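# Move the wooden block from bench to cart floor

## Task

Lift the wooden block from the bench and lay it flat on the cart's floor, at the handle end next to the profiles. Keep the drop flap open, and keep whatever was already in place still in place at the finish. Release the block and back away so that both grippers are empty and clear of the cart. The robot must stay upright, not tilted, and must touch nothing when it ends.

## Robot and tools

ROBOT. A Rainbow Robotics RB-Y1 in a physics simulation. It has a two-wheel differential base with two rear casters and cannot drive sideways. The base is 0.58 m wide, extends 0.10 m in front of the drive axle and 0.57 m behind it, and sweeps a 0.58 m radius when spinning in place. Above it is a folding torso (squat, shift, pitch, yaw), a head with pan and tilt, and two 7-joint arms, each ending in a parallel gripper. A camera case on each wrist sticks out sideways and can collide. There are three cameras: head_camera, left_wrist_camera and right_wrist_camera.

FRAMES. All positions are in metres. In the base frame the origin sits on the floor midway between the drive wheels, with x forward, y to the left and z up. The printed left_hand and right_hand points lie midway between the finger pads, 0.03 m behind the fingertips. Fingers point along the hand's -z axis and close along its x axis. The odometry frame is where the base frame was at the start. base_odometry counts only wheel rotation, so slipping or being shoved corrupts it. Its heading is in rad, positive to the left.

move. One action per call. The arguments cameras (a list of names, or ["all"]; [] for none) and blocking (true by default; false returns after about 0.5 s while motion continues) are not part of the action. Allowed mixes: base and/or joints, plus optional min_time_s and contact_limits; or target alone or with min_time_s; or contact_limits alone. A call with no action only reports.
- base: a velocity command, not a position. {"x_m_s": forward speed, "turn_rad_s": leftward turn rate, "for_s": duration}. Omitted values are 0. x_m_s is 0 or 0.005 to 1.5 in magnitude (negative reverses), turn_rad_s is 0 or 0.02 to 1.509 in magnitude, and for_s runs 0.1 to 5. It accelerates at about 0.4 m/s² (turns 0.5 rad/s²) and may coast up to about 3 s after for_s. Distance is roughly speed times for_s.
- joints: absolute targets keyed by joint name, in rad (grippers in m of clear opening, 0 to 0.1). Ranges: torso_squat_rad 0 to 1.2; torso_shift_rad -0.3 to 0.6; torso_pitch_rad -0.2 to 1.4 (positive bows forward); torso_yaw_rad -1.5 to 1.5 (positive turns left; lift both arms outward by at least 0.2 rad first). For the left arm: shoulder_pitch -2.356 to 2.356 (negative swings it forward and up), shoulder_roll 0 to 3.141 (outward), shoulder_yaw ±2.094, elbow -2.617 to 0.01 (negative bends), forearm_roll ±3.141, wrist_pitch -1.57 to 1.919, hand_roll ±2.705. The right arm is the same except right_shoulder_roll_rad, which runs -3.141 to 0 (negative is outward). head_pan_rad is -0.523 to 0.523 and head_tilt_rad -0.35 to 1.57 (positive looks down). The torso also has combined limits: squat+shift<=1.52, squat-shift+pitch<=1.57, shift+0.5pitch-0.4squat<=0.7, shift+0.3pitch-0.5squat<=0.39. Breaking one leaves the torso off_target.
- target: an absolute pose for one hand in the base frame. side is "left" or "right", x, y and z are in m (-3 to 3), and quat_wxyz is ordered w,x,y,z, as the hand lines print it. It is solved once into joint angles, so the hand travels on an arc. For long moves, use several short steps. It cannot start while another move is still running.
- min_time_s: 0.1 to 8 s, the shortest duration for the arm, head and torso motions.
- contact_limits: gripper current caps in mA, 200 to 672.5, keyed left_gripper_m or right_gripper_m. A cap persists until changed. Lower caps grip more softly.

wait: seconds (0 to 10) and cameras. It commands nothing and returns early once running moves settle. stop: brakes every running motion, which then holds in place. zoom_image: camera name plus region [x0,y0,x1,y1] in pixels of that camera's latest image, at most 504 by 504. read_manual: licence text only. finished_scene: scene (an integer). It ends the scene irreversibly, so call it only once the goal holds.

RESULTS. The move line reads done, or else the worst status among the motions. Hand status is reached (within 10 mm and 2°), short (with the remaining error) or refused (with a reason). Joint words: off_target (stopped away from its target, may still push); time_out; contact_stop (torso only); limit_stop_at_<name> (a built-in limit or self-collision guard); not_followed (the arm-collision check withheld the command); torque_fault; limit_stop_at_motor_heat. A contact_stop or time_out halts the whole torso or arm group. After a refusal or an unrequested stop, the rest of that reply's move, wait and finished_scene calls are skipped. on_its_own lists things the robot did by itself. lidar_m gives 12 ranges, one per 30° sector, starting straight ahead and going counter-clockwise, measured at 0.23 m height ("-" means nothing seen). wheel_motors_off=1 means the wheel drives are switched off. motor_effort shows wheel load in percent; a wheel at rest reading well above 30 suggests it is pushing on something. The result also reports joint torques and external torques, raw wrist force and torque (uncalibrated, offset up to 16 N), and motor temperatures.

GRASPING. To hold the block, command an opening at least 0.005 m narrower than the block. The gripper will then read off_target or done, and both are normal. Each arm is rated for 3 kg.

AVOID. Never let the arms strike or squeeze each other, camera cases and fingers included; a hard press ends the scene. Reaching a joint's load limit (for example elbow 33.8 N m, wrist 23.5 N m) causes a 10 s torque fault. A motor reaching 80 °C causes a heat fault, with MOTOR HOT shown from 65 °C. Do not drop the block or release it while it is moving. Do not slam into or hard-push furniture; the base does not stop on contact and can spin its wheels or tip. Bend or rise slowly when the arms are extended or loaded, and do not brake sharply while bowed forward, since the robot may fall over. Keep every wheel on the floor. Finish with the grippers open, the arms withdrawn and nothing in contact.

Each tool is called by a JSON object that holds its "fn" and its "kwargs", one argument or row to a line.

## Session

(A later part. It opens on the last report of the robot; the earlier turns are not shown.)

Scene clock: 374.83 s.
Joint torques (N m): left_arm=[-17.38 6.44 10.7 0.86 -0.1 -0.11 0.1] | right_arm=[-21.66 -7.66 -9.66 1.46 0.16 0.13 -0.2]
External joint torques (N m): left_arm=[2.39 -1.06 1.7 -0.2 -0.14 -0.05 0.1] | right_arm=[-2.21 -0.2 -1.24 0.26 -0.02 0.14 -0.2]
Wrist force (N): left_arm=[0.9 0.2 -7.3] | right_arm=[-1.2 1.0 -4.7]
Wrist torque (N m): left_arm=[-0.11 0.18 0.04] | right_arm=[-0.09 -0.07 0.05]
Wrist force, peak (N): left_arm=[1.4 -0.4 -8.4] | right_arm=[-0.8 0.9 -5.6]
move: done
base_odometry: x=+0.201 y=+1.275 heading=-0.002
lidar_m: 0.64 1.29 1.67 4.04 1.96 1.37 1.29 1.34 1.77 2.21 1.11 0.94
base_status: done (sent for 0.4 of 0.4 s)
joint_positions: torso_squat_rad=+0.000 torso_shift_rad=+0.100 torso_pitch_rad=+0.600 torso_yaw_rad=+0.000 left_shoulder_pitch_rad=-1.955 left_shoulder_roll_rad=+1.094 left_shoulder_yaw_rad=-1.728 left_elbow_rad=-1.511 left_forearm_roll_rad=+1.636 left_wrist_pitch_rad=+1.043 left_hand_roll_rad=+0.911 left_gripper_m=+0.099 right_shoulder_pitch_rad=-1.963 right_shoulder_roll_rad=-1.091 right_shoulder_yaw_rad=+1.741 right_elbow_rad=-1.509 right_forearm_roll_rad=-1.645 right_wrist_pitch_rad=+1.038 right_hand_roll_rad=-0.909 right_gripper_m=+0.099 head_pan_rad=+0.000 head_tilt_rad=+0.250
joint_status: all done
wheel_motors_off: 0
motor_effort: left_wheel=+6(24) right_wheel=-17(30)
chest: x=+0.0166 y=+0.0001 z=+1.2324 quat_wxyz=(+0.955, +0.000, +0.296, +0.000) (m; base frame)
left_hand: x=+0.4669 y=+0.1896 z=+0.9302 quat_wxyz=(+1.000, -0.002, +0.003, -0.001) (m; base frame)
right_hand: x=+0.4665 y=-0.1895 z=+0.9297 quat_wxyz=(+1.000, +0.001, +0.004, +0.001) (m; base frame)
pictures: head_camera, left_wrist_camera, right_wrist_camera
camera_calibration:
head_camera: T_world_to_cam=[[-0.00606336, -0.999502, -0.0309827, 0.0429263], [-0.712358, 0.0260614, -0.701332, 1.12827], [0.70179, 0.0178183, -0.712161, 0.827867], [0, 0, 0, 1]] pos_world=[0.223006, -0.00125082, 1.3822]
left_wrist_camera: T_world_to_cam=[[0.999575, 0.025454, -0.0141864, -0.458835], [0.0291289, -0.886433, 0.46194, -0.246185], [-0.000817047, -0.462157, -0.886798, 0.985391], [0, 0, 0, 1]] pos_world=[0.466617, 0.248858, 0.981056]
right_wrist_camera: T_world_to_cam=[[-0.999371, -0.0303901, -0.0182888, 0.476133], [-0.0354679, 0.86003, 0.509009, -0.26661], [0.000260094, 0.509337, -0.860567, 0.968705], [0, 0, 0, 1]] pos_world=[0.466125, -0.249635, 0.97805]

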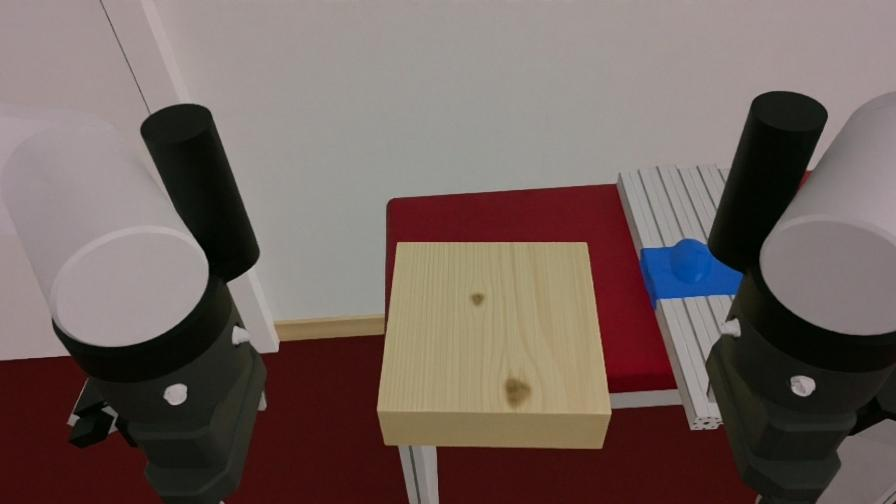

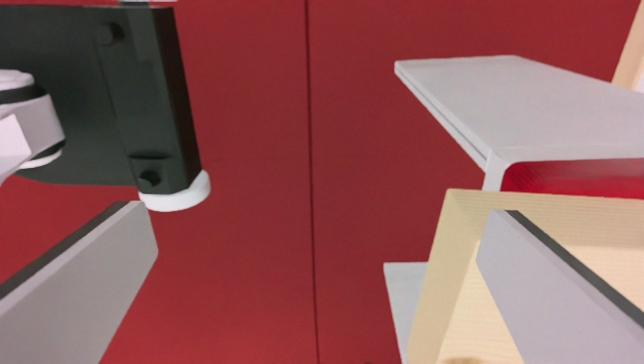

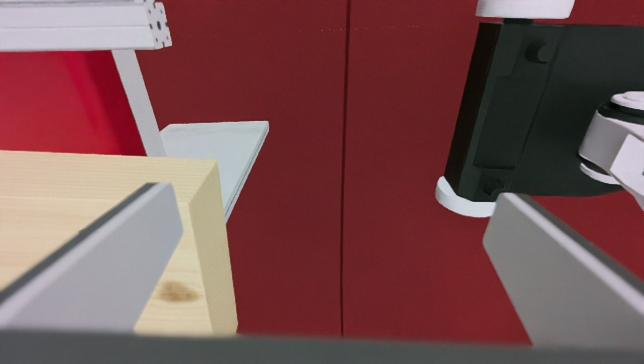

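{"fn": "move", "kwargs": {
  "base": {"turn_rad_s": -0.3, "for_s": 0.28}
}}

{"fn": "move", "kwargs": {
  "base": {"x_m_s": 0.2, "for_s": 1.1},
  "joints": {"head_tilt_rad": 0.45},
  "cameras": ["head_camera", "right_wrist_camera", "left_wrist_camera"]
}}

Scene clock: 394.40 s.
Joint torques (N m): left_arm=[-17.32 6.2 10.55 0.85 -0.11 -0.06 0.13] | right_arm=[-21.02 -7.31 -9.41 1.35 0.19 0.14 -0.2]
External joint torques (N m): left_arm=[2.45 -1.31 1.55 -0.21 -0.15 0 0.13] | right_arm=[-1.57 0.15 -1 0.15 0 0.15 -0.2]
Wrist force (N): left_arm=[1.0 -0.6 -7.4] | right_arm=[-1.3 0.8 -4.8]
Wrist torque (N m): left_arm=[-0.05 0.17 0.02] | right_arm=[-0.04 -0.04 0.07]
Wrist force, peak (N): left_arm=[1.0 -0.2 -8.6] | right_arm=[-0.8 0.9 -5.5]
move: done
base_odometry: x=+0.201 y=+1.275 heading=-0.037
lidar_m: 0.64 1.29 1.62 3.66 2.05 1.39 1.30 1.34 1.71 3.79 1.27 0.94
base_status: done (sent for 0.27 of 0.27 s)
joint_positions: torso_squat_rad=+0.000 torso_shift_rad=+0.100 torso_pitch_rad=+0.600 torso_yaw_rad=+0.000 left_shoulder_pitch_rad=-1.955 left_shoulder_roll_rad=+1.094 left_shoulder_yaw_rad=-1.728 left_elbow_rad=-1.511 left_forearm_roll_rad=+1.636 left_wrist_pitch_rad=+1.043 left_hand_roll_rad=+0.911 left_gripper_m=+0.099 right_shoulder_pitch_rad=-1.963 right_shoulder_roll_rad=-1.091 right_shoulder_yaw_rad=+1.741 right_elbow_rad=-1.509 right_forearm_roll_rad=-1.645 right_wrist_pitch_rad=+1.038 right_hand_roll_rad=-0.909 right_gripper_m=+0.099 head_pan_rad=+0.000 head_tilt_rad=+0.250
joint_status: not commanded
wheel_motors_off: 0
motor_effort: left_wheel=+6(27) right_wheel=-21(41)
chest: x=+0.0166 y=+0.0001 z=+1.2324 quat_wxyz=(+0.955, +0.000, +0.296, +0.000) (m; base frame)
left_hand: x=+0.4669 y=+0.1896 z=+0.9302 quat_wxyz=(+1.000, -0.002, +0.003, -0.001) (m; base frame)
right_hand: x=+0.4665 y=-0.1895 z=+0.9297 quat_wxyz=(+1.000, +0.001, +0.004, +0.001) (m; base frame)
pictures: none

Scene clock: 396.30 s.
Joint torques (N m): left_arm=[-17.58 6.04 10.38 0.88 -0.13 -0.14 0.2] | right_arm=[-21.37 -7.58 -9.5 1.47 0.12 0.07 -0.11]
External joint torques (N m): left_arm=[2.19 -1.46 1.38 -0.19 -0.16 -0.08 0.2] | right_arm=[-1.93 -0.12 -1.09 0.26 -0.06 0.08 -0.11]
Wrist force (N): left_arm=[1.6 -0.5 -7.6] | right_arm=[-0.9 0.6 -4.7]
Wrist torque (N m): left_arm=[-0.06 0.25 0.07] | right_arm=[-0.05 -0.02 0.06]
Wrist force, peak (N): left_arm=[1.4 -0.3 -8.3] | right_arm=[-1.1 1.0 -5.4]
move: done
base_odometry: x=+0.421 y=+1.267 heading=-0.037
lidar_m: 0.43 0.43 1.36 3.01 2.40 1.62 1.51 1.55 2.00 1.67 0.78 0.86
base_status: done (sent for 1.1 of 1.1 s)
joint_positions: torso_squat_rad=+0.000 torso_shift_rad=+0.100 torso_pitch_rad=+0.600 torso_yaw_rad=+0.000 left_shoulder_pitch_rad=-1.955 left_shoulder_roll_rad=+1.094 left_shoulder_yaw_rad=-1.728 left_elbow_rad=-1.511 left_forearm_roll_rad=+1.636 left_wrist_pitch_rad=+1.043 left_hand_roll_rad=+0.911 left_gripper_m=+0.099 right_shoulder_pitch_rad=-1.963 right_shoulder_roll_rad=-1.091 right_shoulder_yaw_rad=+1.741 right_elbow_rad=-1.509 right_forearm_roll_rad=-1.645 right_wrist_pitch_rad=+1.038 right_hand_roll_rad=-0.909 right_gripper_m=+0.099 head_pan_rad=+0.000 head_tilt_rad=+0.450
joint_status: all done
wheel_motors_off: 0
motor_effort: left_wheel=+0(37) right_wheel=-1(31)
chest: x=+0.0167 y=+0.0001 z=+1.2324 quat_wxyz=(+0.955, +0.000, +0.296, +0.000) (m; base frame)
left_hand: x=+0.4669 y=+0.1895 z=+0.9302 quat_wxyz=(+1.000, -0.002, +0.003, -0.001) (m; base frame)
right_hand: x=+0.4665 y=-0.1895 z=+0.9297 quat_wxyz=(+1.000, +0.001, +0.004, +0.001) (m; base frame)
pictures: head_camera, left_wrist_camera, right_wrist_camera
camera_calibration:
head_camera: T_world_to_cam=[[-0.0120998, -0.999501, -0.0291618, 0.0412964], [-0.837498, 0.0260636, -0.545818, 0.931426], [0.546306, 0.0178186, -0.837396, 1.02423], [0, 0, 0, 1]] pos_world=[0.221024, -0.00125081, 1.36728]
left_wrist_camera: T_world_to_cam=[[0.999575, 0.0254554, -0.0141885, -0.458931], [0.0291311, -0.886411, 0.461982, -0.246324], [-0.000816983, -0.462199, -0.886776, 0.985333], [0, 0, 0, 1]] pos_world=[0.466717, 0.248758, 0.981056]
right_wrist_camera: T_world_to_cam=[[-0.999367, -0.0304747, -0.0183437, 0.476264], [-0.0355687, 0.859958, 0.509124, -0.26669], [0.000259421, 0.509454, -0.860498, 0.968666], [0, 0, 0, 1]] pos_world=[0.466225, -0.249635, 0.97805]

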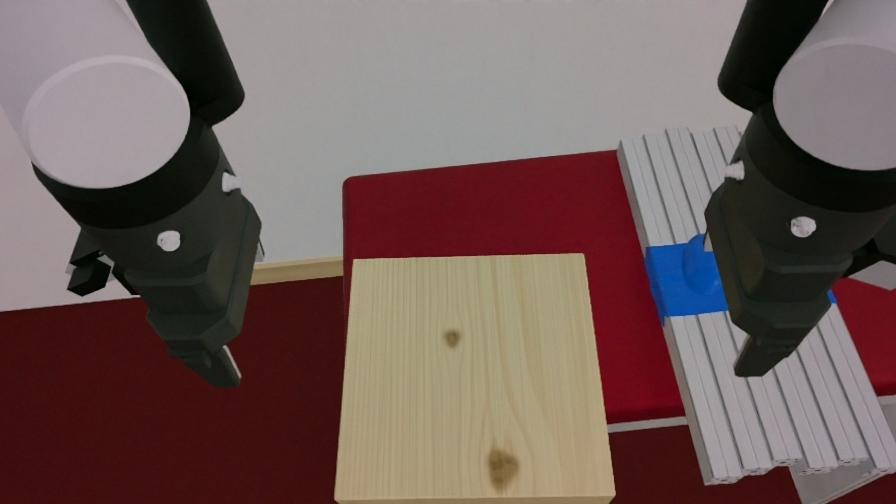

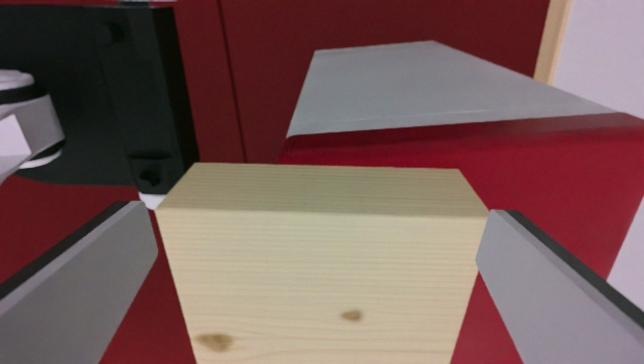

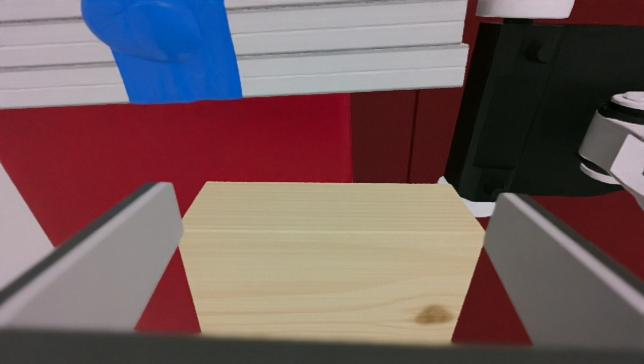

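{"fn": "move", "kwargs": {
  "target": {"side": "right", "x": 0.465, "y": -0.137, "z": 0.80, "quat_wxyz": [1, 0, 0, 0]},
  "min_time_s": 3
}}

{"fn": "move", "kwargs": {
  "target": {"side": "left", "x": 0.465, "y": 0.168, "z": 0.80, "quat_wxyz": [1, 0, 0, 0]},
  "min_time_s": 3,
  "cameras": ["all"]
}}

Scene clock: 406.47 s.
Joint torques (N m): left_arm=[-17.75 6.15 10.55 0.95 -0.14 -0.09 0.26] | right_arm=[-19.88 -5.21 -4.95 2.14 0.34 -0.11 0.27]
External joint torques (N m): left_arm=[2.02 -1.35 1.55 -0.12 -0.18 -0.03 0.26] | right_arm=[0.66 1.96 1.32 1.09 0.16 -0.09 0.27]
Wrist force (N): left_arm=[1.7 -1.0 -7.7] | right_arm=[-1.2 0.7 -4.6]
Wrist torque (N m): left_arm=[-0.03 0.24 0.09] | right_arm=[-0.06 -0.05 -0.13]
Wrist force, peak (N): left_arm=[0.8 -0.3 -8.6] | right_arm=[-1.3 1.0 -5.3]
move: done
base_odometry: x=+0.421 y=+1.267 heading=-0.037
lidar_m: 0.42 0.43 1.35 3.00 2.41 1.62 1.51 1.55 1.99 1.67 0.78 0.86
base_status: not commanded
joint_positions: torso_squat_rad=+0.000 torso_shift_rad=+0.100 torso_pitch_rad=+0.600 torso_yaw_rad=+0.000 left_shoulder_pitch_rad=-1.955 left_shoulder_roll_rad=+1.094 left_shoulder_yaw_rad=-1.728 left_elbow_rad=-1.511 left_forearm_roll_rad=+1.636 left_wrist_pitch_rad=+1.043 left_hand_roll_rad=+0.911 left_gripper_m=+0.099 right_shoulder_pitch_rad=-1.740 right_shoulder_roll_rad=-0.698 right_shoulder_yaw_rad=+1.771 right_elbow_rad=-1.068 right_forearm_roll_rad=-1.580 right_wrist_pitch_rad=+0.861 right_hand_roll_rad=-0.887 right_gripper_m=+0.099 head_pan_rad=+0.000 head_tilt_rad=+0.450
joint_status: all done
wheel_motors_off: 0
motor_effort: left_wheel=+1(1) right_wheel=-1(2)
chest: x=+0.0166 y=+0.0001 z=+1.2324 quat_wxyz=(+0.955, +0.000, +0.296, +0.000) (m; base frame)
left_hand: x=+0.4669 y=+0.1895 z=+0.9302 quat_wxyz=(+1.000, -0.002, +0.003, -0.001) (m; base frame)
right_hand: x=+0.4646 y=-0.1368 z=+0.8005 quat_wxyz=(+1.000, +0.001, -0.002, -0.001) (m; base frame)
right_hand_status: reached (checked arc, planned for 3.0 s): 1 mm and 0.3 deg off.
pictures: none

Scene clock: 409.80 s.
Joint torques (N m): left_arm=[-17.6 5.65 6.6 1.97 -0.35 -0.54 -0.35] | right_arm=[-19.86 -5.71 -4.86 1.78 0.29 -0.14 0.28]
External joint torques (N m): left_arm=[2.83 -2.08 -0.18 1.02 -0.37 -0.47 -0.35] | right_arm=[0.68 1.45 1.41 0.74 0.11 -0.12 0.28]
Wrist force (N): left_arm=[0.7 -0.5 -7.2] | right_arm=[-0.8 1.1 -4.9]
Wrist torque (N m): left_arm=[-0.08 0.19 0.15] | right_arm=[-0.11 -0.01 -0.13]
Wrist force, peak (N): left_arm=[1.9 0.1 -8.6] | right_arm=[-1.5 1.2 -5.3]
move: done
base_odometry: x=+0.421 y=+1.267 heading=-0.037
lidar_m: 0.43 0.42 1.35 3.03 2.39 1.61 1.52 1.56 2.00 1.67 0.78 0.85
base_status: not commanded
joint_positions: torso_squat_rad=+0.000 torso_shift_rad=+0.100 torso_pitch_rad=+0.600 torso_yaw_rad=+0.000 left_shoulder_pitch_rad=-1.719 left_shoulder_roll_rad=+0.773 left_shoulder_yaw_rad=-1.767 left_elbow_rad=-1.101 left_forearm_roll_rad=+1.586 left_wrist_pitch_rad=+0.843 left_hand_roll_rad=+0.836 left_gripper_m=+0.099 right_shoulder_pitch_rad=-1.740 right_shoulder_roll_rad=-0.698 right_shoulder_yaw_rad=+1.771 right_elbow_rad=-1.068 right_forearm_roll_rad=-1.580 right_wrist_pitch_rad=+0.861 right_hand_roll_rad=-0.887 right_gripper_m=+0.099 head_pan_rad=+0.000 head_tilt_rad=+0.450
joint_status: all done
wheel_motors_off: 0
motor_effort: left_wheel=+0(1) right_wheel=-1(3)
chest: x=+0.0166 y=+0.0001 z=+1.2324 quat_wxyz=(+0.955, +0.000, +0.296, +0.000) (m; base frame)
left_hand: x=+0.4649 y=+0.1678 z=+0.8003 quat_wxyz=(+1.000, +0.000, -0.001, +0.000) (m; base frame)
left_hand_status: reached (checked arc, planned for 3.0 s): 0 mm and 0.2 deg off.
right_hand: x=+0.4646 y=-0.1369 z=+0.8005 quat_wxyz=(+1.000, +0.001, -0.002, -0.001) (m; base frame)
pictures: head_camera, left_wrist_camera, right_wrist_camera
camera_calibration:
head_camera: T_world_to_cam=[[-0.0120963, -0.999502, -0.0291596, 0.0412915], [-0.837498, 0.0260595, -0.545819, 0.931343], [0.546306, 0.0178187, -0.837396, 1.02428], [0, 0, 0, 1]] pos_world=[0.220924, -0.00125083, 1.36728]
left_wrist_camera: T_world_to_cam=[[0.999602, 0.027573, -0.00594541, -0.465136], [0.0272177, -0.887553, 0.459902, -0.202731], [0.00740402, -0.459881, -0.88795, 0.856889], [0, 0, 0, 1]] pos_world=[0.464124, 0.226957, 0.851345]
right_wrist_camera: T_world_to_cam=[[-0.999133, -0.0277614, -0.0310365, 0.484052], [-0.0396817, 0.860699, 0.507565, -0.242932], [0.0126224, 0.508356, -0.861054, 0.825132], [0, 0, 0, 1]] pos_world=[0.463577, -0.196931, 0.84881]

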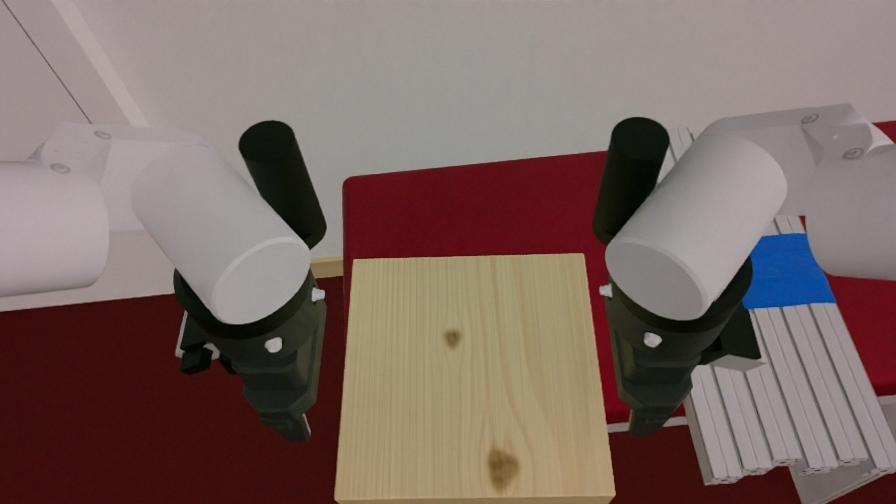

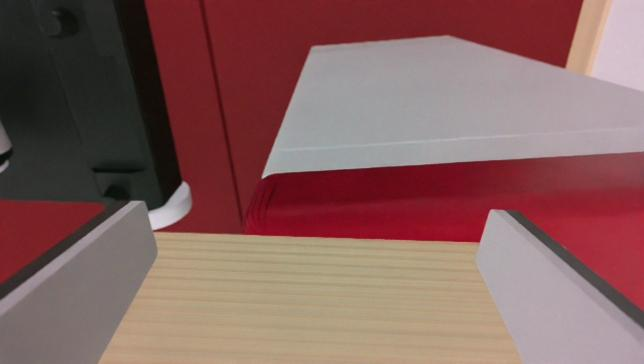

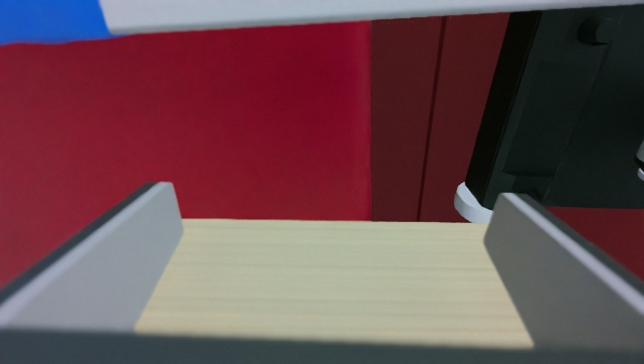

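{"fn": "move", "kwargs": {
  "target": {"side": "right", "x": 0.465, "y": -0.137, "z": 0.778, "quat_wxyz": [1, 0, 0, 0]},
  "min_time_s": 1.5
}}

{"fn": "move", "kwargs": {
  "target": {"side": "left", "x": 0.465, "y": 0.168, "z": 0.778, "quat_wxyz": [1, 0, 0, 0]},
  "min_time_s": 1.5
}}

{"fn": "move", "kwargs": {
  "target": {"side": "right", "x": 0.465, "y": -0.122, "z": 0.778, "quat_wxyz": [1, 0, 0, 0]},
  "min_time_s": 1.5
}}

{"fn": "move", "kwargs": {
  "target": {"side": "left", "x": 0.465, "y": 0.153, "z": 0.778, "quat_wxyz": [1, 0, 0, 0]},
  "min_time_s": 1.5,
  "cameras": ["all"]
}}

Scene clock: 414.17 s.
Joint torques (N m): left_arm=[-17.56 5.34 6.84 2.06 -0.35 -0.67 -0.28] | right_arm=[-19.63 -5.23 -7.57 2.35 -0.18 -0.08 0.18]
External joint torques (N m): left_arm=[2.86 -2.39 0.06 1.11 -0.37 -0.6 -0.28] | right_arm=[0.84 1.74 -1.99 1.14 -0.35 -0.06 0.18]
Wrist force (N): left_arm=[1.0 0.4 -8.0] | right_arm=[-0.4 0.5 -4.7]
Wrist torque (N m): left_arm=[-0.17 0.17 0.19] | right_arm=[-0.04 0.06 -0.10]
Wrist force, peak (N): left_arm=[1.3 -0.3 -8.6] | right_arm=[-1.3 0.4 -5.3]
move: done
base_odometry: x=+0.421 y=+1.267 heading=-0.037
lidar_m: 0.42 0.43 1.34 3.03 2.41 1.63 1.51 1.56 1.99 1.67 0.78 0.86
base_status: not commanded
joint_positions: torso_squat_rad=+0.000 torso_shift_rad=+0.100 torso_pitch_rad=+0.600 torso_yaw_rad=+0.000 left_shoulder_pitch_rad=-1.719 left_shoulder_roll_rad=+0.773 left_shoulder_yaw_rad=-1.767 left_elbow_rad=-1.101 left_forearm_roll_rad=+1.586 left_wrist_pitch_rad=+0.843 left_hand_roll_rad=+0.836 left_gripper_m=+0.099 right_shoulder_pitch_rad=-1.690 right_shoulder_roll_rad=-0.628 right_shoulder_yaw_rad=+1.762 right_elbow_rad=-0.936 right_forearm_roll_rad=-1.606 right_wrist_pitch_rad=+0.841 right_hand_roll_rad=-0.812 right_gripper_m=+0.099 head_pan_rad=+0.000 head_tilt_rad=+0.450
joint_status: all done
wheel_motors_off: 0
motor_effort: left_wheel=+0(1) right_wheel=+0(3)
chest: x=+0.0166 y=+0.0001 z=+1.2324 quat_wxyz=(+0.955, +0.000, +0.296, +0.000) (m; base frame)
left_hand: x=+0.4649 y=+0.1678 z=+0.8003 quat_wxyz=(+1.000, +0.000, -0.001, +0.000) (m; base frame)
right_hand: x=+0.4649 y=-0.1372 z=+0.7781 quat_wxyz=(+1.000, +0.000, -0.001, +0.000) (m; base frame)
right_hand_status: reached (checked arc, planned for 1.5 s): 0 mm and 0.1 deg off.
pictures: none

Scene clock: 416.00 s.
Joint torques (N m): left_arm=[-17.59 5.31 8.45 2.22 0.2 -0.7 -0.42] | right_arm=[-19.93 -5.38 -7.64 2.17 -0.25 -0.12 0.26]
External joint torques (N m): left_arm=[2.81 -2.29 2.33 1.1 0.18 -0.63 -0.42] | right_arm=[0.53 1.59 -2.06 0.96 -0.42 -0.1 0.26]
Wrist force (N): left_arm=[1.0 -0.7 -7.2] | right_arm=[-0.6 1.2 -5.1]
Wrist torque (N m): left_arm=[-0.07 0.20 0.13] | right_arm=[-0.11 0.05 -0.13]
Wrist force, peak (N): left_arm=[1.3 0.1 -8.6] | right_arm=[-0.9 1.8 -5.2]
move: done
base_odometry: x=+0.421 y=+1.267 heading=-0.037
lidar_m: 0.42 0.43 1.35 3.03 2.42 1.63 1.51 1.56 2.00 1.69 0.78 0.84
base_status: not commanded
joint_positions: torso_squat_rad=+0.000 torso_shift_rad=+0.100 torso_pitch_rad=+0.600 torso_yaw_rad=+0.000 left_shoulder_pitch_rad=-1.670 left_shoulder_roll_rad=+0.706 left_shoulder_yaw_rad=-1.760 left_elbow_rad=-0.979 left_forearm_roll_rad=+1.609 left_wrist_pitch_rad=+0.821 left_hand_roll_rad=+0.770 left_gripper_m=+0.099 right_shoulder_pitch_rad=-1.690 right_shoulder_roll_rad=-0.628 right_shoulder_yaw_rad=+1.762 right_elbow_rad=-0.936 right_forearm_roll_rad=-1.606 right_wrist_pitch_rad=+0.841 right_hand_roll_rad=-0.812 right_gripper_m=+0.099 head_pan_rad=+0.000 head_tilt_rad=+0.450
joint_status: all done
wheel_motors_off: 0
motor_effort: left_wheel=+0(1) right_wheel=+0(2)
chest: x=+0.0166 y=+0.0001 z=+1.2324 quat_wxyz=(+0.955, +0.000, +0.296, +0.000) (m; base frame)
left_hand: x=+0.4649 y=+0.1681 z=+0.7782 quat_wxyz=(+1.000, +0.000, -0.001, +0.000) (m; base frame)
left_hand_status: reached (checked arc, planned for 1.5 s): 0 mm and 0.1 deg off.
right_hand: x=+0.4649 y=-0.1372 z=+0.7781 quat_wxyz=(+1.000, +0.000, -0.001, +0.000) (m; base frame)
pictures: none

Scene clock: 417.83 s.
Joint torques (N m): left_arm=[-17.65 5.25 8.35 2.1 0.24 -0.64 -0.26] | right_arm=[-23.73 -4.76 -7.65 2.44 -0.34 0.32 -0.32]
External joint torques (N m): left_arm=[2.75 -2.36 2.22 0.98 0.22 -0.57 -0.26] | right_arm=[-3.09 1.86 -2.15 1.25 -0.52 0.34 -0.32]
Wrist force (N): left_arm=[1.1 -0.5 -8.0] | right_arm=[-0.5 0.6 -5.1]
Wrist torque (N m): left_arm=[-0.07 0.20 0.14] | right_arm=[-0.06 0.05 0.10]
Wrist force, peak (N): left_arm=[1.2 0.1 -8.8] | right_arm=[-0.5 1.2 -5.3]
move: done
base_odometry: x=+0.421 y=+1.267 heading=-0.037
lidar_m: 0.42 0.43 1.36 3.03 2.40 1.63 1.52 1.56 1.99 1.67 0.77 0.85
base_status: not commanded
joint_positions: torso_squat_rad=+0.000 torso_shift_rad=+0.100 torso_pitch_rad=+0.600 torso_yaw_rad=+0.000 left_shoulder_pitch_rad=-1.670 left_shoulder_roll_rad=+0.706 left_shoulder_yaw_rad=-1.760 left_elbow_rad=-0.979 left_forearm_roll_rad=+1.609 left_wrist_pitch_rad=+0.821 left_hand_roll_rad=+0.770 left_gripper_m=+0.099 right_shoulder_pitch_rad=-1.697 right_shoulder_roll_rad=-0.588 right_shoulder_yaw_rad=+1.760 right_elbow_rad=-0.909 right_forearm_roll_rad=-1.607 right_wrist_pitch_rad=+0.853 right_hand_roll_rad=-0.825 right_gripper_m=+0.099 head_pan_rad=+0.000 head_tilt_rad=+0.450
joint_status: all done
wheel_motors_off: 0
motor_effort: left_wheel=+0(1) right_wheel=-1(2)
chest: x=+0.0166 y=+0.0001 z=+1.2324 quat_wxyz=(+0.955, +0.000, +0.296, +0.000) (m; base frame)
left_hand: x=+0.4649 y=+0.1681 z=+0.7782 quat_wxyz=(+1.000, +0.000, -0.001, +0.000) (m; base frame)
right_hand: x=+0.4643 y=-0.1225 z=+0.7781 quat_wxyz=(+1.000, +0.000, +0.000, +0.000) (m; base frame)
right_hand_status: reached (checked arc, planned for 1.5 s): 1 mm and 0.0 deg off.
pictures: none

Scene clock: 419.67 s.
Joint torques (N m): left_arm=[-19.27 5.08 8 2.23 -0.37 0.07 0.3] | right_arm=[-23.53 -4.57 -7.56 2.28 -0.35 0.18 -0.36]
External joint torques (N m): left_arm=[1.34 -2.17 1.89 1.15 -0.39 0.14 0.3] | right_arm=[-2.89 2.05 -2.05 1.09 -0.52 0.2 -0.36]
Wrist force (N): left_arm=[1.1 -0.3 -8.0] | right_arm=[-0.6 0.9 -4.9]
Wrist torque (N m): left_arm=[-0.08 0.20 0.00] | right_arm=[-0.07 0.01 0.08]
Wrist force, peak (N): left_arm=[1.0 -0.3 -8.4] | right_arm=[-1.1 1.1 -5.4]
move: done
base_odometry: x=+0.421 y=+1.267 heading=-0.037
lidar_m: 0.43 0.44 1.35 3.03 2.40 1.62 1.52 1.55 2.01 1.66 0.78 0.86
base_status: not commanded
joint_positions: torso_squat_rad=+0.000 torso_shift_rad=+0.100 torso_pitch_rad=+0.600 torso_yaw_rad=+0.000 left_shoulder_pitch_rad=-1.679 left_shoulder_roll_rad=+0.670 left_shoulder_yaw_rad=-1.760 left_elbow_rad=-0.961 left_forearm_roll_rad=+1.607 left_wrist_pitch_rad=+0.831 left_hand_roll_rad=+0.790 left_gripper_m=+0.099 right_shoulder_pitch_rad=-1.697 right_shoulder_roll_rad=-0.588 right_shoulder_yaw_rad=+1.760 right_elbow_rad=-0.909 right_forearm_roll_rad=-1.607 right_wrist_pitch_rad=+0.853 right_hand_roll_rad=-0.825 right_gripper_m=+0.099 head_pan_rad=+0.000 head_tilt_rad=+0.450
joint_status: all done
wheel_motors_off: 0
motor_effort: left_wheel=+0(1) right_wheel=-1(2)
chest: x=+0.0166 y=+0.0001 z=+1.2324 quat_wxyz=(+0.955, +0.000, +0.296, +0.000) (m; base frame)
left_hand: x=+0.4646 y=+0.1532 z=+0.7783 quat_wxyz=(+1.000, +0.000, +0.000, +0.000) (m; base frame)
left_hand_status: reached (checked arc, planned for 1.5 s): 1 mm and 0.0 deg off.
right_hand: x=+0.4643 y=-0.1225 z=+0.7781 quat_wxyz=(+1.000, +0.000, +0.000, +0.000) (m; base frame)
pictures: head_camera, left_wrist_camera, right_wrist_camera
camera_calibration:
head_camera: T_world_to_cam=[[-0.0120963, -0.999502, -0.0291596, 0.0412915], [-0.837498, 0.0260595, -0.545819, 0.931343], [0.546306, 0.0178187, -0.837396, 1.02428], [0, 0, 0, 1]] pos_world=[0.220924, -0.00125083, 1.36728]
left_wrist_camera: T_world_to_cam=[[0.999608, 0.0266596, -0.00851257, -0.462442], [0.0275882, -0.887638, 0.459714, -0.205521], [0.0046997, -0.459769, -0.888026, 0.831848], [0, 0, 0, 1]] pos_world=[0.464022, 0.212358, 0.829247]
right_wrist_camera: T_world_to_cam=[[-0.999219, -0.0291231, -0.0266977, 0.479848], [-0.0386414, 0.861186, 0.506819, -0.243789], [0.00823155, 0.507455, -0.861639, 0.800982], [0, 0, 0, 1]] pos_world=[0.46346, -0.18254, 0.826525]

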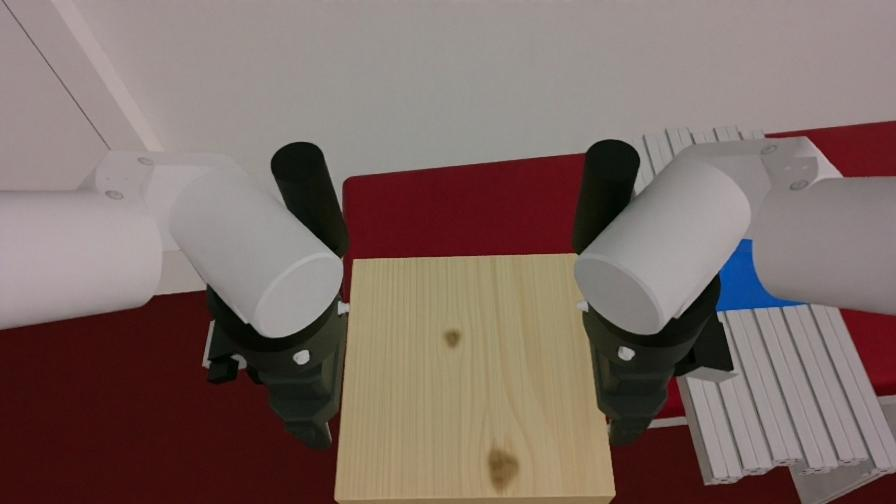

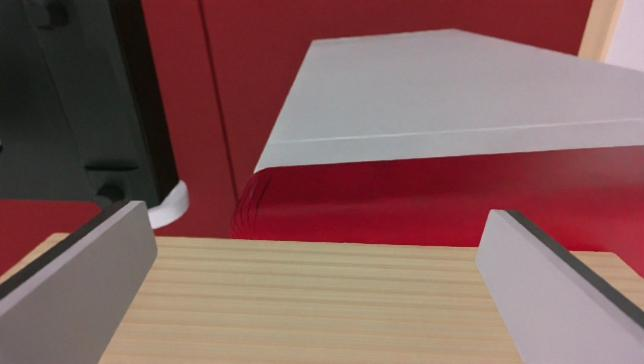

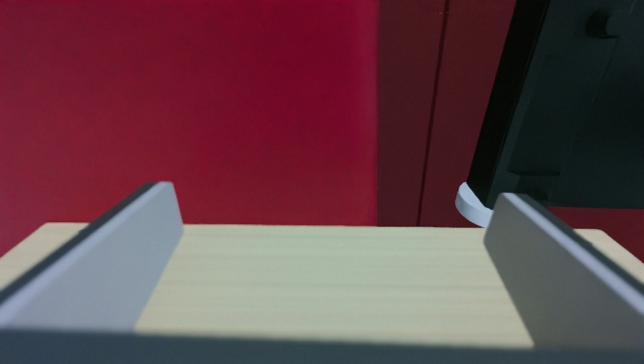

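{"fn": "move", "kwargs": {
  "target": {"side": "right", "x": 0.467, "y": -0.122, "z": 0.768, "quat_wxyz": [1, 0, 0, 0]},
  "min_time_s": 1
}}

{"fn": "move", "kwargs": {
  "target": {"side": "left", "x": 0.467, "y": 0.153, "z": 0.768, "quat_wxyz": [1, 0, 0, 0]},
  "min_time_s": 1
}}

{"fn": "move", "kwargs": {
  "target": {"side": "right", "x": 0.467, "y": -0.116, "z": 0.768, "quat_wxyz": [1, 0, 0, 0]},
  "min_time_s": 1
}}

{"fn": "move", "kwargs": {
  "target": {"side": "left", "x": 0.467, "y": 0.147, "z": 0.768, "quat_wxyz": [1, 0, 0, 0]},
  "min_time_s": 1,
  "cameras": ["all"]
}}

Scene clock: 424.50 s.
Joint torques (N m): left_arm=[-19.07 5.01 7.85 2 -0.33 0.17 0.27] | right_arm=[-15.52 0.29 -6.18 -1.34 -0.95 0 0.5]
External joint torques (N m): left_arm=[1.54 -2.24 1.74 0.91 -0.35 0.23 0.27] | right_arm=[5.16 6.76 -1.17 -2.7 -1.12 0.02 0.5]
Wrist force (N): left_arm=[1.0 -0.2 -8.2] | right_arm=[2.1 -6.0 8.6]
Wrist torque (N m): left_arm=[-0.14 0.23 0.04] | right_arm=[0.48 -0.48 -0.49]
Wrist force, peak (N): left_arm=[0.6 0.3 -8.5] | right_arm=[1.7 -6.7 9.4]
move: done
base_odometry: x=+0.421 y=+1.267 heading=-0.037
lidar_m: 0.42 0.44 1.35 3.03 2.39 1.63 1.51 1.57 2.00 1.68 0.78 0.84
base_status: not commanded
joint_positions: torso_squat_rad=+0.000 torso_shift_rad=+0.100 torso_pitch_rad=+0.600 torso_yaw_rad=+0.000 left_shoulder_pitch_rad=-1.679 left_shoulder_roll_rad=+0.670 left_shoulder_yaw_rad=-1.760 left_elbow_rad=-0.961 left_forearm_roll_rad=+1.607 left_wrist_pitch_rad=+0.831 left_hand_roll_rad=+0.790 left_gripper_m=+0.099 right_shoulder_pitch_rad=-1.672 right_shoulder_roll_rad=-0.543 right_shoulder_yaw_rad=+1.748 right_elbow_rad=-0.812 right_forearm_roll_rad=-1.628 right_wrist_pitch_rad=+0.849 right_hand_roll_rad=-0.765 right_gripper_m=+0.099 head_pan_rad=+0.000 head_tilt_rad=+0.450
joint_status: all done
wheel_motors_off: 0
motor_effort: left_wheel=+0(1) right_wheel=+0(2)
chest: x=+0.0164 y=+0.0001 z=+1.2325 quat_wxyz=(+0.955, +0.000, +0.295, +0.000) (m; base frame)
left_hand: x=+0.4647 y=+0.1531 z=+0.7786 quat_wxyz=(+1.000, +0.000, +0.000, +0.000) (m; base frame)
right_hand: x=+0.4682 y=-0.1230 z=+0.7691 quat_wxyz=(+1.000, -0.001, -0.002, -0.001) (m; base frame)
right_hand_status: reached (checked arc, planned for 1.0 s): 2 mm and 0.2 deg off.
pictures: none

Scene clock: 425.83 s.
Joint torques (N m): left_arm=[-17.66 5.32 7.99 2.31 0.28 -0.54 -0.31] | right_arm=[-15.47 0.36 -6.34 -1.29 -1.01 0.01 0.54]
External joint torques (N m): left_arm=[3 -1.81 2.34 1.08 0.27 -0.47 -0.31] | right_arm=[5.21 6.83 -1.34 -2.65 -1.19 0.03 0.54]
Wrist force (N): left_arm=[1.5 -0.6 -8.6] | right_arm=[1.0 -5.7 8.0]
Wrist torque (N m): left_arm=[-0.11 0.28 0.15] | right_arm=[0.51 -0.59 -0.47]
Wrist force, peak (N): left_arm=[1.5 0.2 -8.7] | right_arm=[2.3 -6.1 9.6]
move: done
base_odometry: x=+0.421 y=+1.267 heading=-0.037
lidar_m: 0.42 0.43 1.34 3.03 2.40 1.63 1.53 1.56 1.99 1.67 0.79 0.86
base_status: not commanded
joint_positions: torso_squat_rad=+0.000 torso_shift_rad=+0.100 torso_pitch_rad=+0.600 torso_yaw_rad=+0.000 left_shoulder_pitch_rad=-1.654 left_shoulder_roll_rad=+0.625 left_shoulder_yaw_rad=-1.748 left_elbow_rad=-0.872 left_forearm_roll_rad=+1.629 left_wrist_pitch_rad=+0.827 left_hand_roll_rad=+0.735 left_gripper_m=+0.099 right_shoulder_pitch_rad=-1.672 right_shoulder_roll_rad=-0.543 right_shoulder_yaw_rad=+1.748 right_elbow_rad=-0.812 right_forearm_roll_rad=-1.628 right_wrist_pitch_rad=+0.849 right_hand_roll_rad=-0.765 right_gripper_m=+0.099 head_pan_rad=+0.000 head_tilt_rad=+0.450
joint_status: all done
wheel_motors_off: 0
motor_effort: left_wheel=+0(1) right_wheel=+0(3)
chest: x=+0.0164 y=+0.0001 z=+1.2325 quat_wxyz=(+0.955, +0.000, +0.295, +0.000) (m; base frame)
left_hand: x=+0.4670 y=+0.1531 z=+0.7681 quat_wxyz=(+1.000, +0.000, +0.000, +0.000) (m; base frame)
left_hand_status: reached (checked arc, planned for 1.0 s): 0 mm and 0.0 deg off.
right_hand: x=+0.4682 y=-0.1230 z=+0.7691 quat_wxyz=(+1.000, -0.001, -0.002, -0.001) (m; base frame)
pictures: none

Scene clock: 427.17 s.
Joint torques (N m): left_arm=[-17.49 4.98 8.15 2.18 0.27 -0.58 -0.25] | right_arm=[-17.9 4.45 -6.96 -2.3 -1.57 -0.69 0.52]
External joint torques (N m): left_arm=[3.17 -2.14 2.49 0.94 0.25 -0.51 -0.25] | right_arm=[2.85 10.78 -2.04 -3.68 -1.75 -0.67 0.52]
Wrist force (N): left_arm=[1.3 0.5 -7.8] | right_arm=[-1.8 -11.6 13.5]
Wrist torque (N m): left_arm=[-0.20 0.23 0.17] | right_arm=[0.77 -0.87 -0.45]
Wrist force, peak (N): left_arm=[2.0 0.1 -8.9] | right_arm=[-1.7 -11.6 14.6]
move: done
base_odometry: x=+0.421 y=+1.267 heading=-0.037
lidar_m: 0.43 0.42 1.34 3.03 2.40 1.62 1.52 1.55 2.01 1.68 0.77 0.85
base_status: not commanded
joint_positions: torso_squat_rad=+0.000 torso_shift_rad=+0.100 torso_pitch_rad=+0.599 torso_yaw_rad=+0.000 left_shoulder_pitch_rad=-1.654 left_shoulder_roll_rad=+0.625 left_shoulder_yaw_rad=-1.748 left_elbow_rad=-0.872 left_forearm_roll_rad=+1.629 left_wrist_pitch_rad=+0.827 left_hand_roll_rad=+0.735 left_gripper_m=+0.099 right_shoulder_pitch_rad=-1.673 right_shoulder_roll_rad=-0.524 right_shoulder_yaw_rad=+1.746 right_elbow_rad=-0.793 right_forearm_roll_rad=-1.631 right_wrist_pitch_rad=+0.855 right_hand_roll_rad=-0.765 right_gripper_m=+0.099 head_pan_rad=+0.000 head_tilt_rad=+0.450
joint_status: all done
wheel_motors_off: 0
motor_effort: left_wheel=-2(2) right_wheel=+2(3)
chest: x=+0.0163 y=+0.0001 z=+1.2325 quat_wxyz=(+0.955, +0.000, +0.295, +0.000) (m; base frame)
left_hand: x=+0.4670 y=+0.1530 z=+0.7683 quat_wxyz=(+1.000, +0.000, -0.001, +0.000) (m; base frame)
right_hand: x=+0.4681 y=-0.1179 z=+0.7688 quat_wxyz=(+1.000, -0.001, -0.001, -0.001) (m; base frame)
right_hand_status: reached (checked arc, planned for 1.0 s): 2 mm and 0.2 deg off.
pictures: none

Scene clock: 428.50 s.
Joint torques (N m): left_arm=[-19.52 4.88 7.81 2.29 0.22 0.05 0.23] | right_arm=[-17.98 4.16 -6.71 -2.36 -1.58 -0.74 0.61]
External joint torques (N m): left_arm=[1.22 -2.09 2.2 1.05 0.2 0.12 0.23] | right_arm=[2.77 10.48 -1.79 -3.74 -1.76 -0.72 0.61]
Wrist force (N): left_arm=[0.7 -0.4 -7.1] | right_arm=[-1.2 -11.8 14.5]
Wrist torque (N m): left_arm=[-0.11 0.17 0.05] | right_arm=[0.77 -0.82 -0.44]
Wrist force, peak (N): left_arm=[1.8 0.1 -8.5] | right_arm=[-1.3 -11.9 14.6]
move: done
base_odometry: x=+0.421 y=+1.267 heading=-0.037
lidar_m: 0.42 0.44 1.34 3.03 2.41 1.62 1.51 1.56 1.99 1.67 0.78 0.86
base_status: not commanded
joint_positions: torso_squat_rad=+0.000 torso_shift_rad=+0.100 torso_pitch_rad=+0.599 torso_yaw_rad=+0.000 left_shoulder_pitch_rad=-1.656 left_shoulder_roll_rad=+0.609 left_shoulder_yaw_rad=-1.748 left_elbow_rad=-0.859 left_forearm_roll_rad=+1.629 left_wrist_pitch_rad=+0.832 left_hand_roll_rad=+0.740 left_gripper_m=+0.099 right_shoulder_pitch_rad=-1.673 right_shoulder_roll_rad=-0.524 right_shoulder_yaw_rad=+1.746 right_elbow_rad=-0.793 right_forearm_roll_rad=-1.631 right_wrist_pitch_rad=+0.855 right_hand_roll_rad=-0.765 right_gripper_m=+0.099 head_pan_rad=+0.000 head_tilt_rad=+0.450
joint_status: all done
wheel_motors_off: 0
motor_effort: left_wheel=-1(3) right_wheel=+3(4)
chest: x=+0.0163 y=+0.0001 z=+1.2325 quat_wxyz=(+0.955, +0.000, +0.295, +0.000) (m; base frame)
left_hand: x=+0.4669 y=+0.1472 z=+0.7680 quat_wxyz=(+1.000, +0.000, +0.000, +0.000) (m; base frame)
left_hand_status: reached (checked arc, planned for 1.0 s): 0 mm and 0.0 deg off.
right_hand: x=+0.4681 y=-0.1179 z=+0.7688 quat_wxyz=(+1.000, -0.001, -0.001, -0.001) (m; base frame)
pictures: head_camera, left_wrist_camera, right_wrist_camera
camera_calibration:
head_camera: T_world_to_cam=[[-0.0122675, -0.999503, -0.0290545, 0.0411901], [-0.837055, 0.0261597, -0.546493, 0.931994], [0.546982, 0.0176161, -0.836959, 1.02401], [0, 0, 0, 1]] pos_world=[0.220524, -0.00125002, 1.36758]
left_wrist_camera: T_world_to_cam=[[0.999606, 0.0267071, -0.00862992, -0.464578], [0.0276875, -0.887945, 0.459115, -0.205802], [0.00459875, -0.459174, -0.888335, 0.820152], [0, 0, 0, 1]] pos_world=[0.466322, 0.206259, 0.819047]
right_wrist_camera: T_world_to_cam=[[-0.999222, -0.0266263, -0.0290816, 0.485741], [-0.0376723, 0.86243, 0.504773, -0.24164], [0.0116406, 0.505476, -0.862762, 0.789696], [0, 0, 0, 1]] pos_world=[0.467068, -0.177842, 0.81742]

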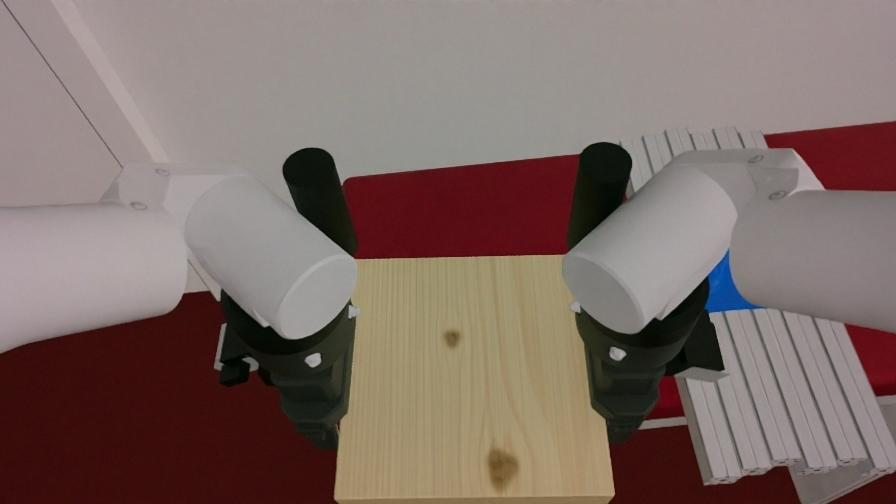

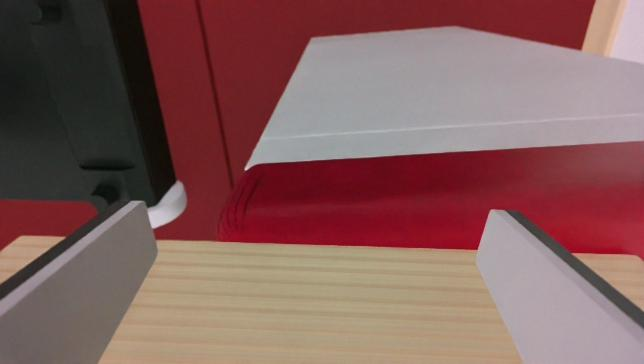

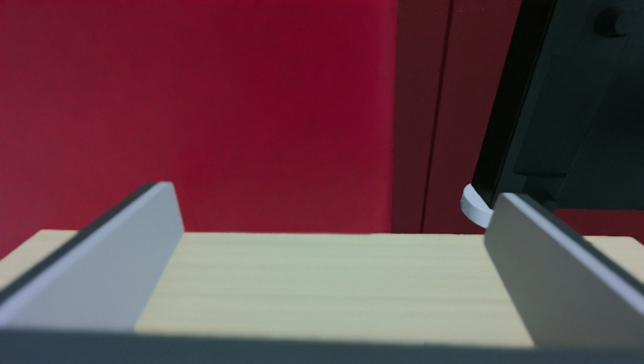

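{"fn": "move", "kwargs": {
  "target": {"side": "right", "x": 0.468, "y": -0.116, "z": 0.773, "quat_wxyz": [1, 0, 0, 0]},
  "min_time_s": 1
}}

{"fn": "move", "kwargs": {
  "target": {"side": "left", "x": 0.468, "y": 0.147, "z": 0.773, "quat_wxyz": [1, 0, 0, 0]},
  "min_time_s": 1
}}

{"fn": "move", "kwargs": {
  "target": {"side": "left", "x": 0.468, "y": 0.143, "z": 0.773, "quat_wxyz": [1, 0, 0, 0]},
  "min_time_s": 1
}}

Scene clock: 432.50 s.
Joint torques (N m): left_arm=[-19.51 4.89 7.77 2.17 0.31 0.09 0.25] | right_arm=[-25.37 -5.18 -5.71 -0.27 -0.95 -0.45 -0.55]
External joint torques (N m): left_arm=[1.22 -2.08 2.16 0.94 0.29 0.16 0.25] | right_arm=[-4.59 1.17 -0.66 -1.6 -1.13 -0.43 -0.55]
Wrist force (N): left_arm=[0.7 -0.6 -7.4] | right_arm=[-1.3 -3.9 -7.4]
Wrist torque (N m): left_arm=[-0.06 0.15 0.03] | right_arm=[0.05 -0.14 0.31]
Wrist force, peak (N): left_arm=[1.5 -0.2 -8.6] | right_arm=[-1.6 -12.2 14.5]
move: done
base_odometry: x=+0.421 y=+1.267 heading=-0.037
lidar_m: 0.42 0.44 1.34 3.02 2.41 1.64 1.51 1.54 2.00 1.68 0.78 0.84
base_status: not commanded
joint_positions: torso_squat_rad=+0.000 torso_shift_rad=+0.100 torso_pitch_rad=+0.600 torso_yaw_rad=+0.000 left_shoulder_pitch_rad=-1.656 left_shoulder_roll_rad=+0.609 left_shoulder_yaw_rad=-1.748 left_elbow_rad=-0.859 left_forearm_roll_rad=+1.629 left_wrist_pitch_rad=+0.832 left_hand_roll_rad=+0.740 left_gripper_m=+0.099 right_shoulder_pitch_rad=-1.682 right_shoulder_roll_rad=-0.533 right_shoulder_yaw_rad=+1.746 right_elbow_rad=-0.813 right_forearm_roll_rad=-1.631 right_wrist_pitch_rad=+0.862 right_hand_roll_rad=-0.773 right_gripper_m=+0.099 head_pan_rad=+0.000 head_tilt_rad=+0.450
joint_status: all done
wheel_motors_off: 0
motor_effort: left_wheel=-2(2) right_wheel=+3(4)
chest: x=+0.0165 y=+0.0001 z=+1.2324 quat_wxyz=(+0.955, +0.000, +0.295, +0.000) (m; base frame)
left_hand: x=+0.4669 y=+0.1472 z=+0.7677 quat_wxyz=(+1.000, +0.000, +0.000, +0.000) (m; base frame)
right_hand: x=+0.4677 y=-0.1165 z=+0.7722 quat_wxyz=(+1.000, +0.000, +0.001, +0.000) (m; base frame)
right_hand_status: reached (checked arc, planned for 1.0 s): 1 mm and 0.1 deg off.
pictures: none

Scene clock: 433.83 s.
Joint torques (N m): left_arm=[-19.26 6.31 5.67 0.3 -0.38 0.07 0.28] | right_arm=[-25.38 -5.33 -6.04 -0.23 -1.04 -0.53 -0.65]
External joint torques (N m): left_arm=[1.54 -0.72 -0.09 -0.9 -0.4 0.14 0.28] | right_arm=[-4.59 1.03 -0.98 -1.56 -1.21 -0.52 -0.65]
Wrist force (N): left_arm=[1.2 -0.2 -7.4] | right_arm=[-1.1 -3.5 -6.4]
Wrist torque (N m): left_arm=[-0.11 0.22 0.04] | right_arm=[-0.04 -0.14 0.33]
Wrist force, peak (N): left_arm=[1.2 -0.3 -8.6] | right_arm=[-1.5 -3.7 -7.6]
move: done
base_odometry: x=+0.421 y=+1.267 heading=-0.037
lidar_m: 0.43 0.43 1.34 3.02 2.40 1.62 1.51 1.56 2.01 1.68 0.78 0.84
base_status: not commanded
joint_positions: torso_squat_rad=+0.000 torso_shift_rad=+0.100 torso_pitch_rad=+0.600 torso_yaw_rad=+0.000 left_shoulder_pitch_rad=-1.668 left_shoulder_roll_rad=+0.622 left_shoulder_yaw_rad=-1.749 left_elbow_rad=-0.883 left_forearm_roll_rad=+1.627 left_wrist_pitch_rad=+0.839 left_hand_roll_rad=+0.752 left_gripper_m=+0.099 right_shoulder_pitch_rad=-1.682 right_shoulder_roll_rad=-0.533 right_shoulder_yaw_rad=+1.746 right_elbow_rad=-0.813 right_forearm_roll_rad=-1.631 right_wrist_pitch_rad=+0.862 right_hand_roll_rad=-0.773 right_gripper_m=+0.099 head_pan_rad=+0.000 head_tilt_rad=+0.450
joint_status: all done
wheel_motors_off: 0
motor_effort: left_wheel=-1(2) right_wheel=+2(4)
chest: x=+0.0165 y=+0.0001 z=+1.2324 quat_wxyz=(+0.955, +0.000, +0.295, +0.000) (m; base frame)
left_hand: x=+0.4681 y=+0.1469 z=+0.7729 quat_wxyz=(+1.000, +0.000, +0.000, +0.000) (m; base frame)
left_hand_status: reached (checked arc, planned for 1.0 s): 0 mm and 0.0 deg off.
right_hand: x=+0.4677 y=-0.1165 z=+0.7722 quat_wxyz=(+1.000, +0.000, +0.001, +0.000) (m; base frame)
pictures: none

Scene clock: 435.17 s.
Joint torques (N m): left_arm=[-20.69 0.06 7.87 -0.06 0.48 -1.46 0.25] | right_arm=[-25.57 -4.23 -6.13 -0.23 -1.02 -0.79 -0.39]
External joint torques (N m): left_arm=[0.15 -6.9 2.12 -1.28 0.46 -1.39 0.25] | right_arm=[-4.78 2.13 -1.08 -1.56 -1.19 -0.78 -0.39]
Wrist force (N): left_arm=[0.4 8.3 -4.2] | right_arm=[-1.4 -6.4 -8.3]
Wrist torque (N m): left_arm=[-0.31 0.29 0.06] | right_arm=[0.03 -0.20 0.40]
Wrist force, peak (N): left_arm=[-0.5 8.8 -5.7] | right_arm=[-1.8 -6.1 -9.2]
move: done
base_odometry: x=+0.421 y=+1.267 heading=-0.037
lidar_m: 0.42 0.42 1.34 3.02 2.41 1.63 1.51 1.56 2.01 1.67 0.78 0.84
base_status: not commanded
joint_positions: torso_squat_rad=+0.000 torso_shift_rad=+0.100 torso_pitch_rad=+0.600 torso_yaw_rad=+0.000 left_shoulder_pitch_rad=-1.670 left_shoulder_roll_rad=+0.615 left_shoulder_yaw_rad=-1.750 left_elbow_rad=-0.879 left_forearm_roll_rad=+1.625 left_wrist_pitch_rad=+0.841 left_hand_roll_rad=+0.758 left_gripper_m=+0.099 right_shoulder_pitch_rad=-1.682 right_shoulder_roll_rad=-0.534 right_shoulder_yaw_rad=+1.746 right_elbow_rad=-0.813 right_forearm_roll_rad=-1.631 right_wrist_pitch_rad=+0.862 right_hand_roll_rad=-0.773 right_gripper_m=+0.099 head_pan_rad=+0.000 head_tilt_rad=+0.450
joint_status: all done
wheel_motors_off: 0
motor_effort: left_wheel=-1(2) right_wheel=+1(4)
chest: x=+0.0165 y=+0.0001 z=+1.2324 quat_wxyz=(+0.955, +0.000, +0.295, +0.000) (m; base frame)
left_hand: x=+0.4682 y=+0.1442 z=+0.7730 quat_wxyz=(+1.000, +0.001, +0.000, +0.001) (m; base frame)
left_hand_status: reached (checked arc, planned for 1.0 s): 1 mm and 0.1 deg off.
right_hand: x=+0.4678 y=-0.1166 z=+0.7722 quat_wxyz=(+1.000, -0.001, +0.001, +0.000) (m; base frame)
pictures: none

{"fn": "move", "kwargs": {
  "target": {"side": "right", "x": 0.468, "y": -0.112, "z": 0.773, "quat_wxyz": [1, 0, 0, 0]},
  "min_time_s": 1
}}

{"fn": "move", "kwargs": {
  "target": {"side": "left", "x": 0.468, "y": 0.139, "z": 0.773, "quat_wxyz": [1, 0, 0, 0]},
  "min_time_s": 1,
  "cameras": ["head_camera"]
}}

Scene clock: 438.70 s.
Joint torques (N m): left_arm=[-20.41 -0.77 10.34 -1.27 1.83 -2.07 0.44] | right_arm=[-29.97 5.14 -9.6 -2.09 -2.48 -3.12 -1.35]
External joint torques (N m): left_arm=[0.43 -7.73 4.6 -2.49 1.82 -2 0.44] | right_arm=[-9.16 11.45 -4.57 -3.43 -2.65 -3.11 -1.35]
Wrist force (N): left_arm=[1.5 13.3 -6.7] | right_arm=[-3.9 -18.9 -6.7]
Wrist torque (N m): left_arm=[-0.34 0.27 -0.64] | right_arm=[0.38 -0.16 1.24]
Wrist force, peak (N): left_arm=[2.0 14.2 -6.3] | right_arm=[-3.6 -19.7 -6.1]
move: done
base_odometry: x=+0.421 y=+1.267 heading=-0.037
lidar_m: 0.42 0.42 1.36 3.01 2.41 1.63 1.51 1.57 2.01 1.67 0.78 0.84
base_status: not commanded
joint_positions: torso_squat_rad=+0.000 torso_shift_rad=+0.100 torso_pitch_rad=+0.600 torso_yaw_rad=+0.000 left_shoulder_pitch_rad=-1.670 left_shoulder_roll_rad=+0.615 left_shoulder_yaw_rad=-1.750 left_elbow_rad=-0.879 left_forearm_roll_rad=+1.625 left_wrist_pitch_rad=+0.841 left_hand_roll_rad=+0.758 left_gripper_m=+0.099 right_shoulder_pitch_rad=-1.684 right_shoulder_roll_rad=-0.527 right_shoulder_yaw_rad=+1.747 right_elbow_rad=-0.809 right_forearm_roll_rad=-1.629 right_wrist_pitch_rad=+0.865 right_hand_roll_rad=-0.780 right_gripper_m=+0.099 head_pan_rad=+0.000 head_tilt_rad=+0.450
joint_status: all done
wheel_motors_off: 0
motor_effort: left_wheel=+0(2) right_wheel=+2(5)
chest: x=+0.0165 y=+0.0001 z=+1.2324 quat_wxyz=(+0.955, +0.000, +0.295, +0.000) (m; base frame)
left_hand: x=+0.4682 y=+0.1446 z=+0.7730 quat_wxyz=(+1.000, +0.001, +0.000, +0.001) (m; base frame)
right_hand: x=+0.4678 y=-0.1149 z=+0.7723 quat_wxyz=(+1.000, -0.002, +0.000, -0.001) (m; base frame)
right_hand_status: reached (checked arc, planned for 1.0 s): 3 mm and 0.3 deg off.
pictures: none

Scene clock: 440.03 s.
Joint torques (N m): left_arm=[-24.02 -9.25 15.09 -3.97 3.61 -5.28 1.89] | right_arm=[-29.39 5.26 -11.11 -3.92 -3.5 -3.55 -1.27]
External joint torques (N m): left_arm=[-3.14 -16.15 9.39 -5.21 3.59 -5.22 1.89] | right_arm=[-8.58 11.57 -6.08 -5.27 -3.68 -3.54 -1.27]
Wrist force (N): left_arm=[-2.7 29.0 -0.1] | right_arm=[-1.9 -23.8 -8.4]
Wrist torque (N m): left_arm=[-0.84 0.56 -1.66] | right_arm=[0.47 -0.22 1.46]
Wrist force, peak (N): left_arm=[-3.8 30.3 -0.3] | right_arm=[-2.1 -24.3 -8.8]
move: done
base_odometry: x=+0.421 y=+1.267 heading=-0.037
lidar_m: 0.42 0.43 1.36 3.01 2.41 1.63 1.52 1.56 2.01 1.68 0.78 0.84
base_status: not commanded
joint_positions: torso_squat_rad=+0.000 torso_shift_rad=+0.100 torso_pitch_rad=+0.600 torso_yaw_rad=+0.000 left_shoulder_pitch_rad=-1.672 left_shoulder_roll_rad=+0.606 left_shoulder_yaw_rad=-1.751 left_elbow_rad=-0.871 left_forearm_roll_rad=+1.624 left_wrist_pitch_rad=+0.845 left_hand_roll_rad=+0.762 left_gripper_m=+0.099 right_shoulder_pitch_rad=-1.684 right_shoulder_roll_rad=-0.527 right_shoulder_yaw_rad=+1.748 right_elbow_rad=-0.808 right_forearm_roll_rad=-1.629 right_wrist_pitch_rad=+0.865 right_hand_roll_rad=-0.780 right_gripper_m=+0.099 head_pan_rad=+0.000 head_tilt_rad=+0.450
joint_status: all done
wheel_motors_off: 0
motor_effort: left_wheel=-1(2) right_wheel=+2(4)
chest: x=+0.0165 y=+0.0001 z=+1.2324 quat_wxyz=(+0.955, +0.000, +0.295, +0.000) (m; base frame)
left_hand: x=+0.4683 y=+0.1428 z=+0.7727 quat_wxyz=(+1.000, +0.003, +0.000, +0.001) (m; base frame)
left_hand_status: reached (checked arc, planned for 1.0 s): 4 mm and 0.4 deg off.
right_hand: x=+0.4679 y=-0.1151 z=+0.7722 quat_wxyz=(+1.000, -0.002, +0.000, -0.001) (m; base frame)
pictures: head_camera
camera_calibration:
head_camera: T_world_to_cam=[[-0.0120365, -0.9995, -0.0292458, 0.0413976], [-0.837378, 0.0260605, -0.546003, 0.931538], [0.546492, 0.0179178, -0.837273, 1.02421], [0, 0, 0, 1]] pos_world=[0.220824, -0.00125107, 1.36738]

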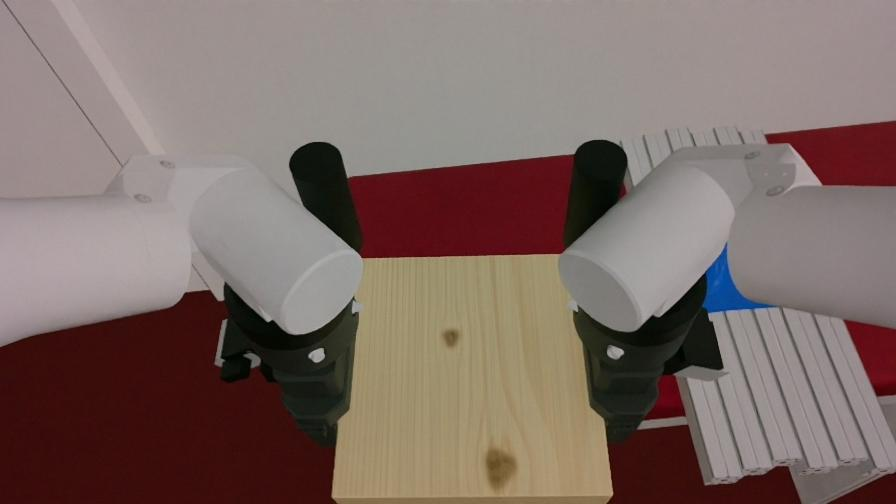

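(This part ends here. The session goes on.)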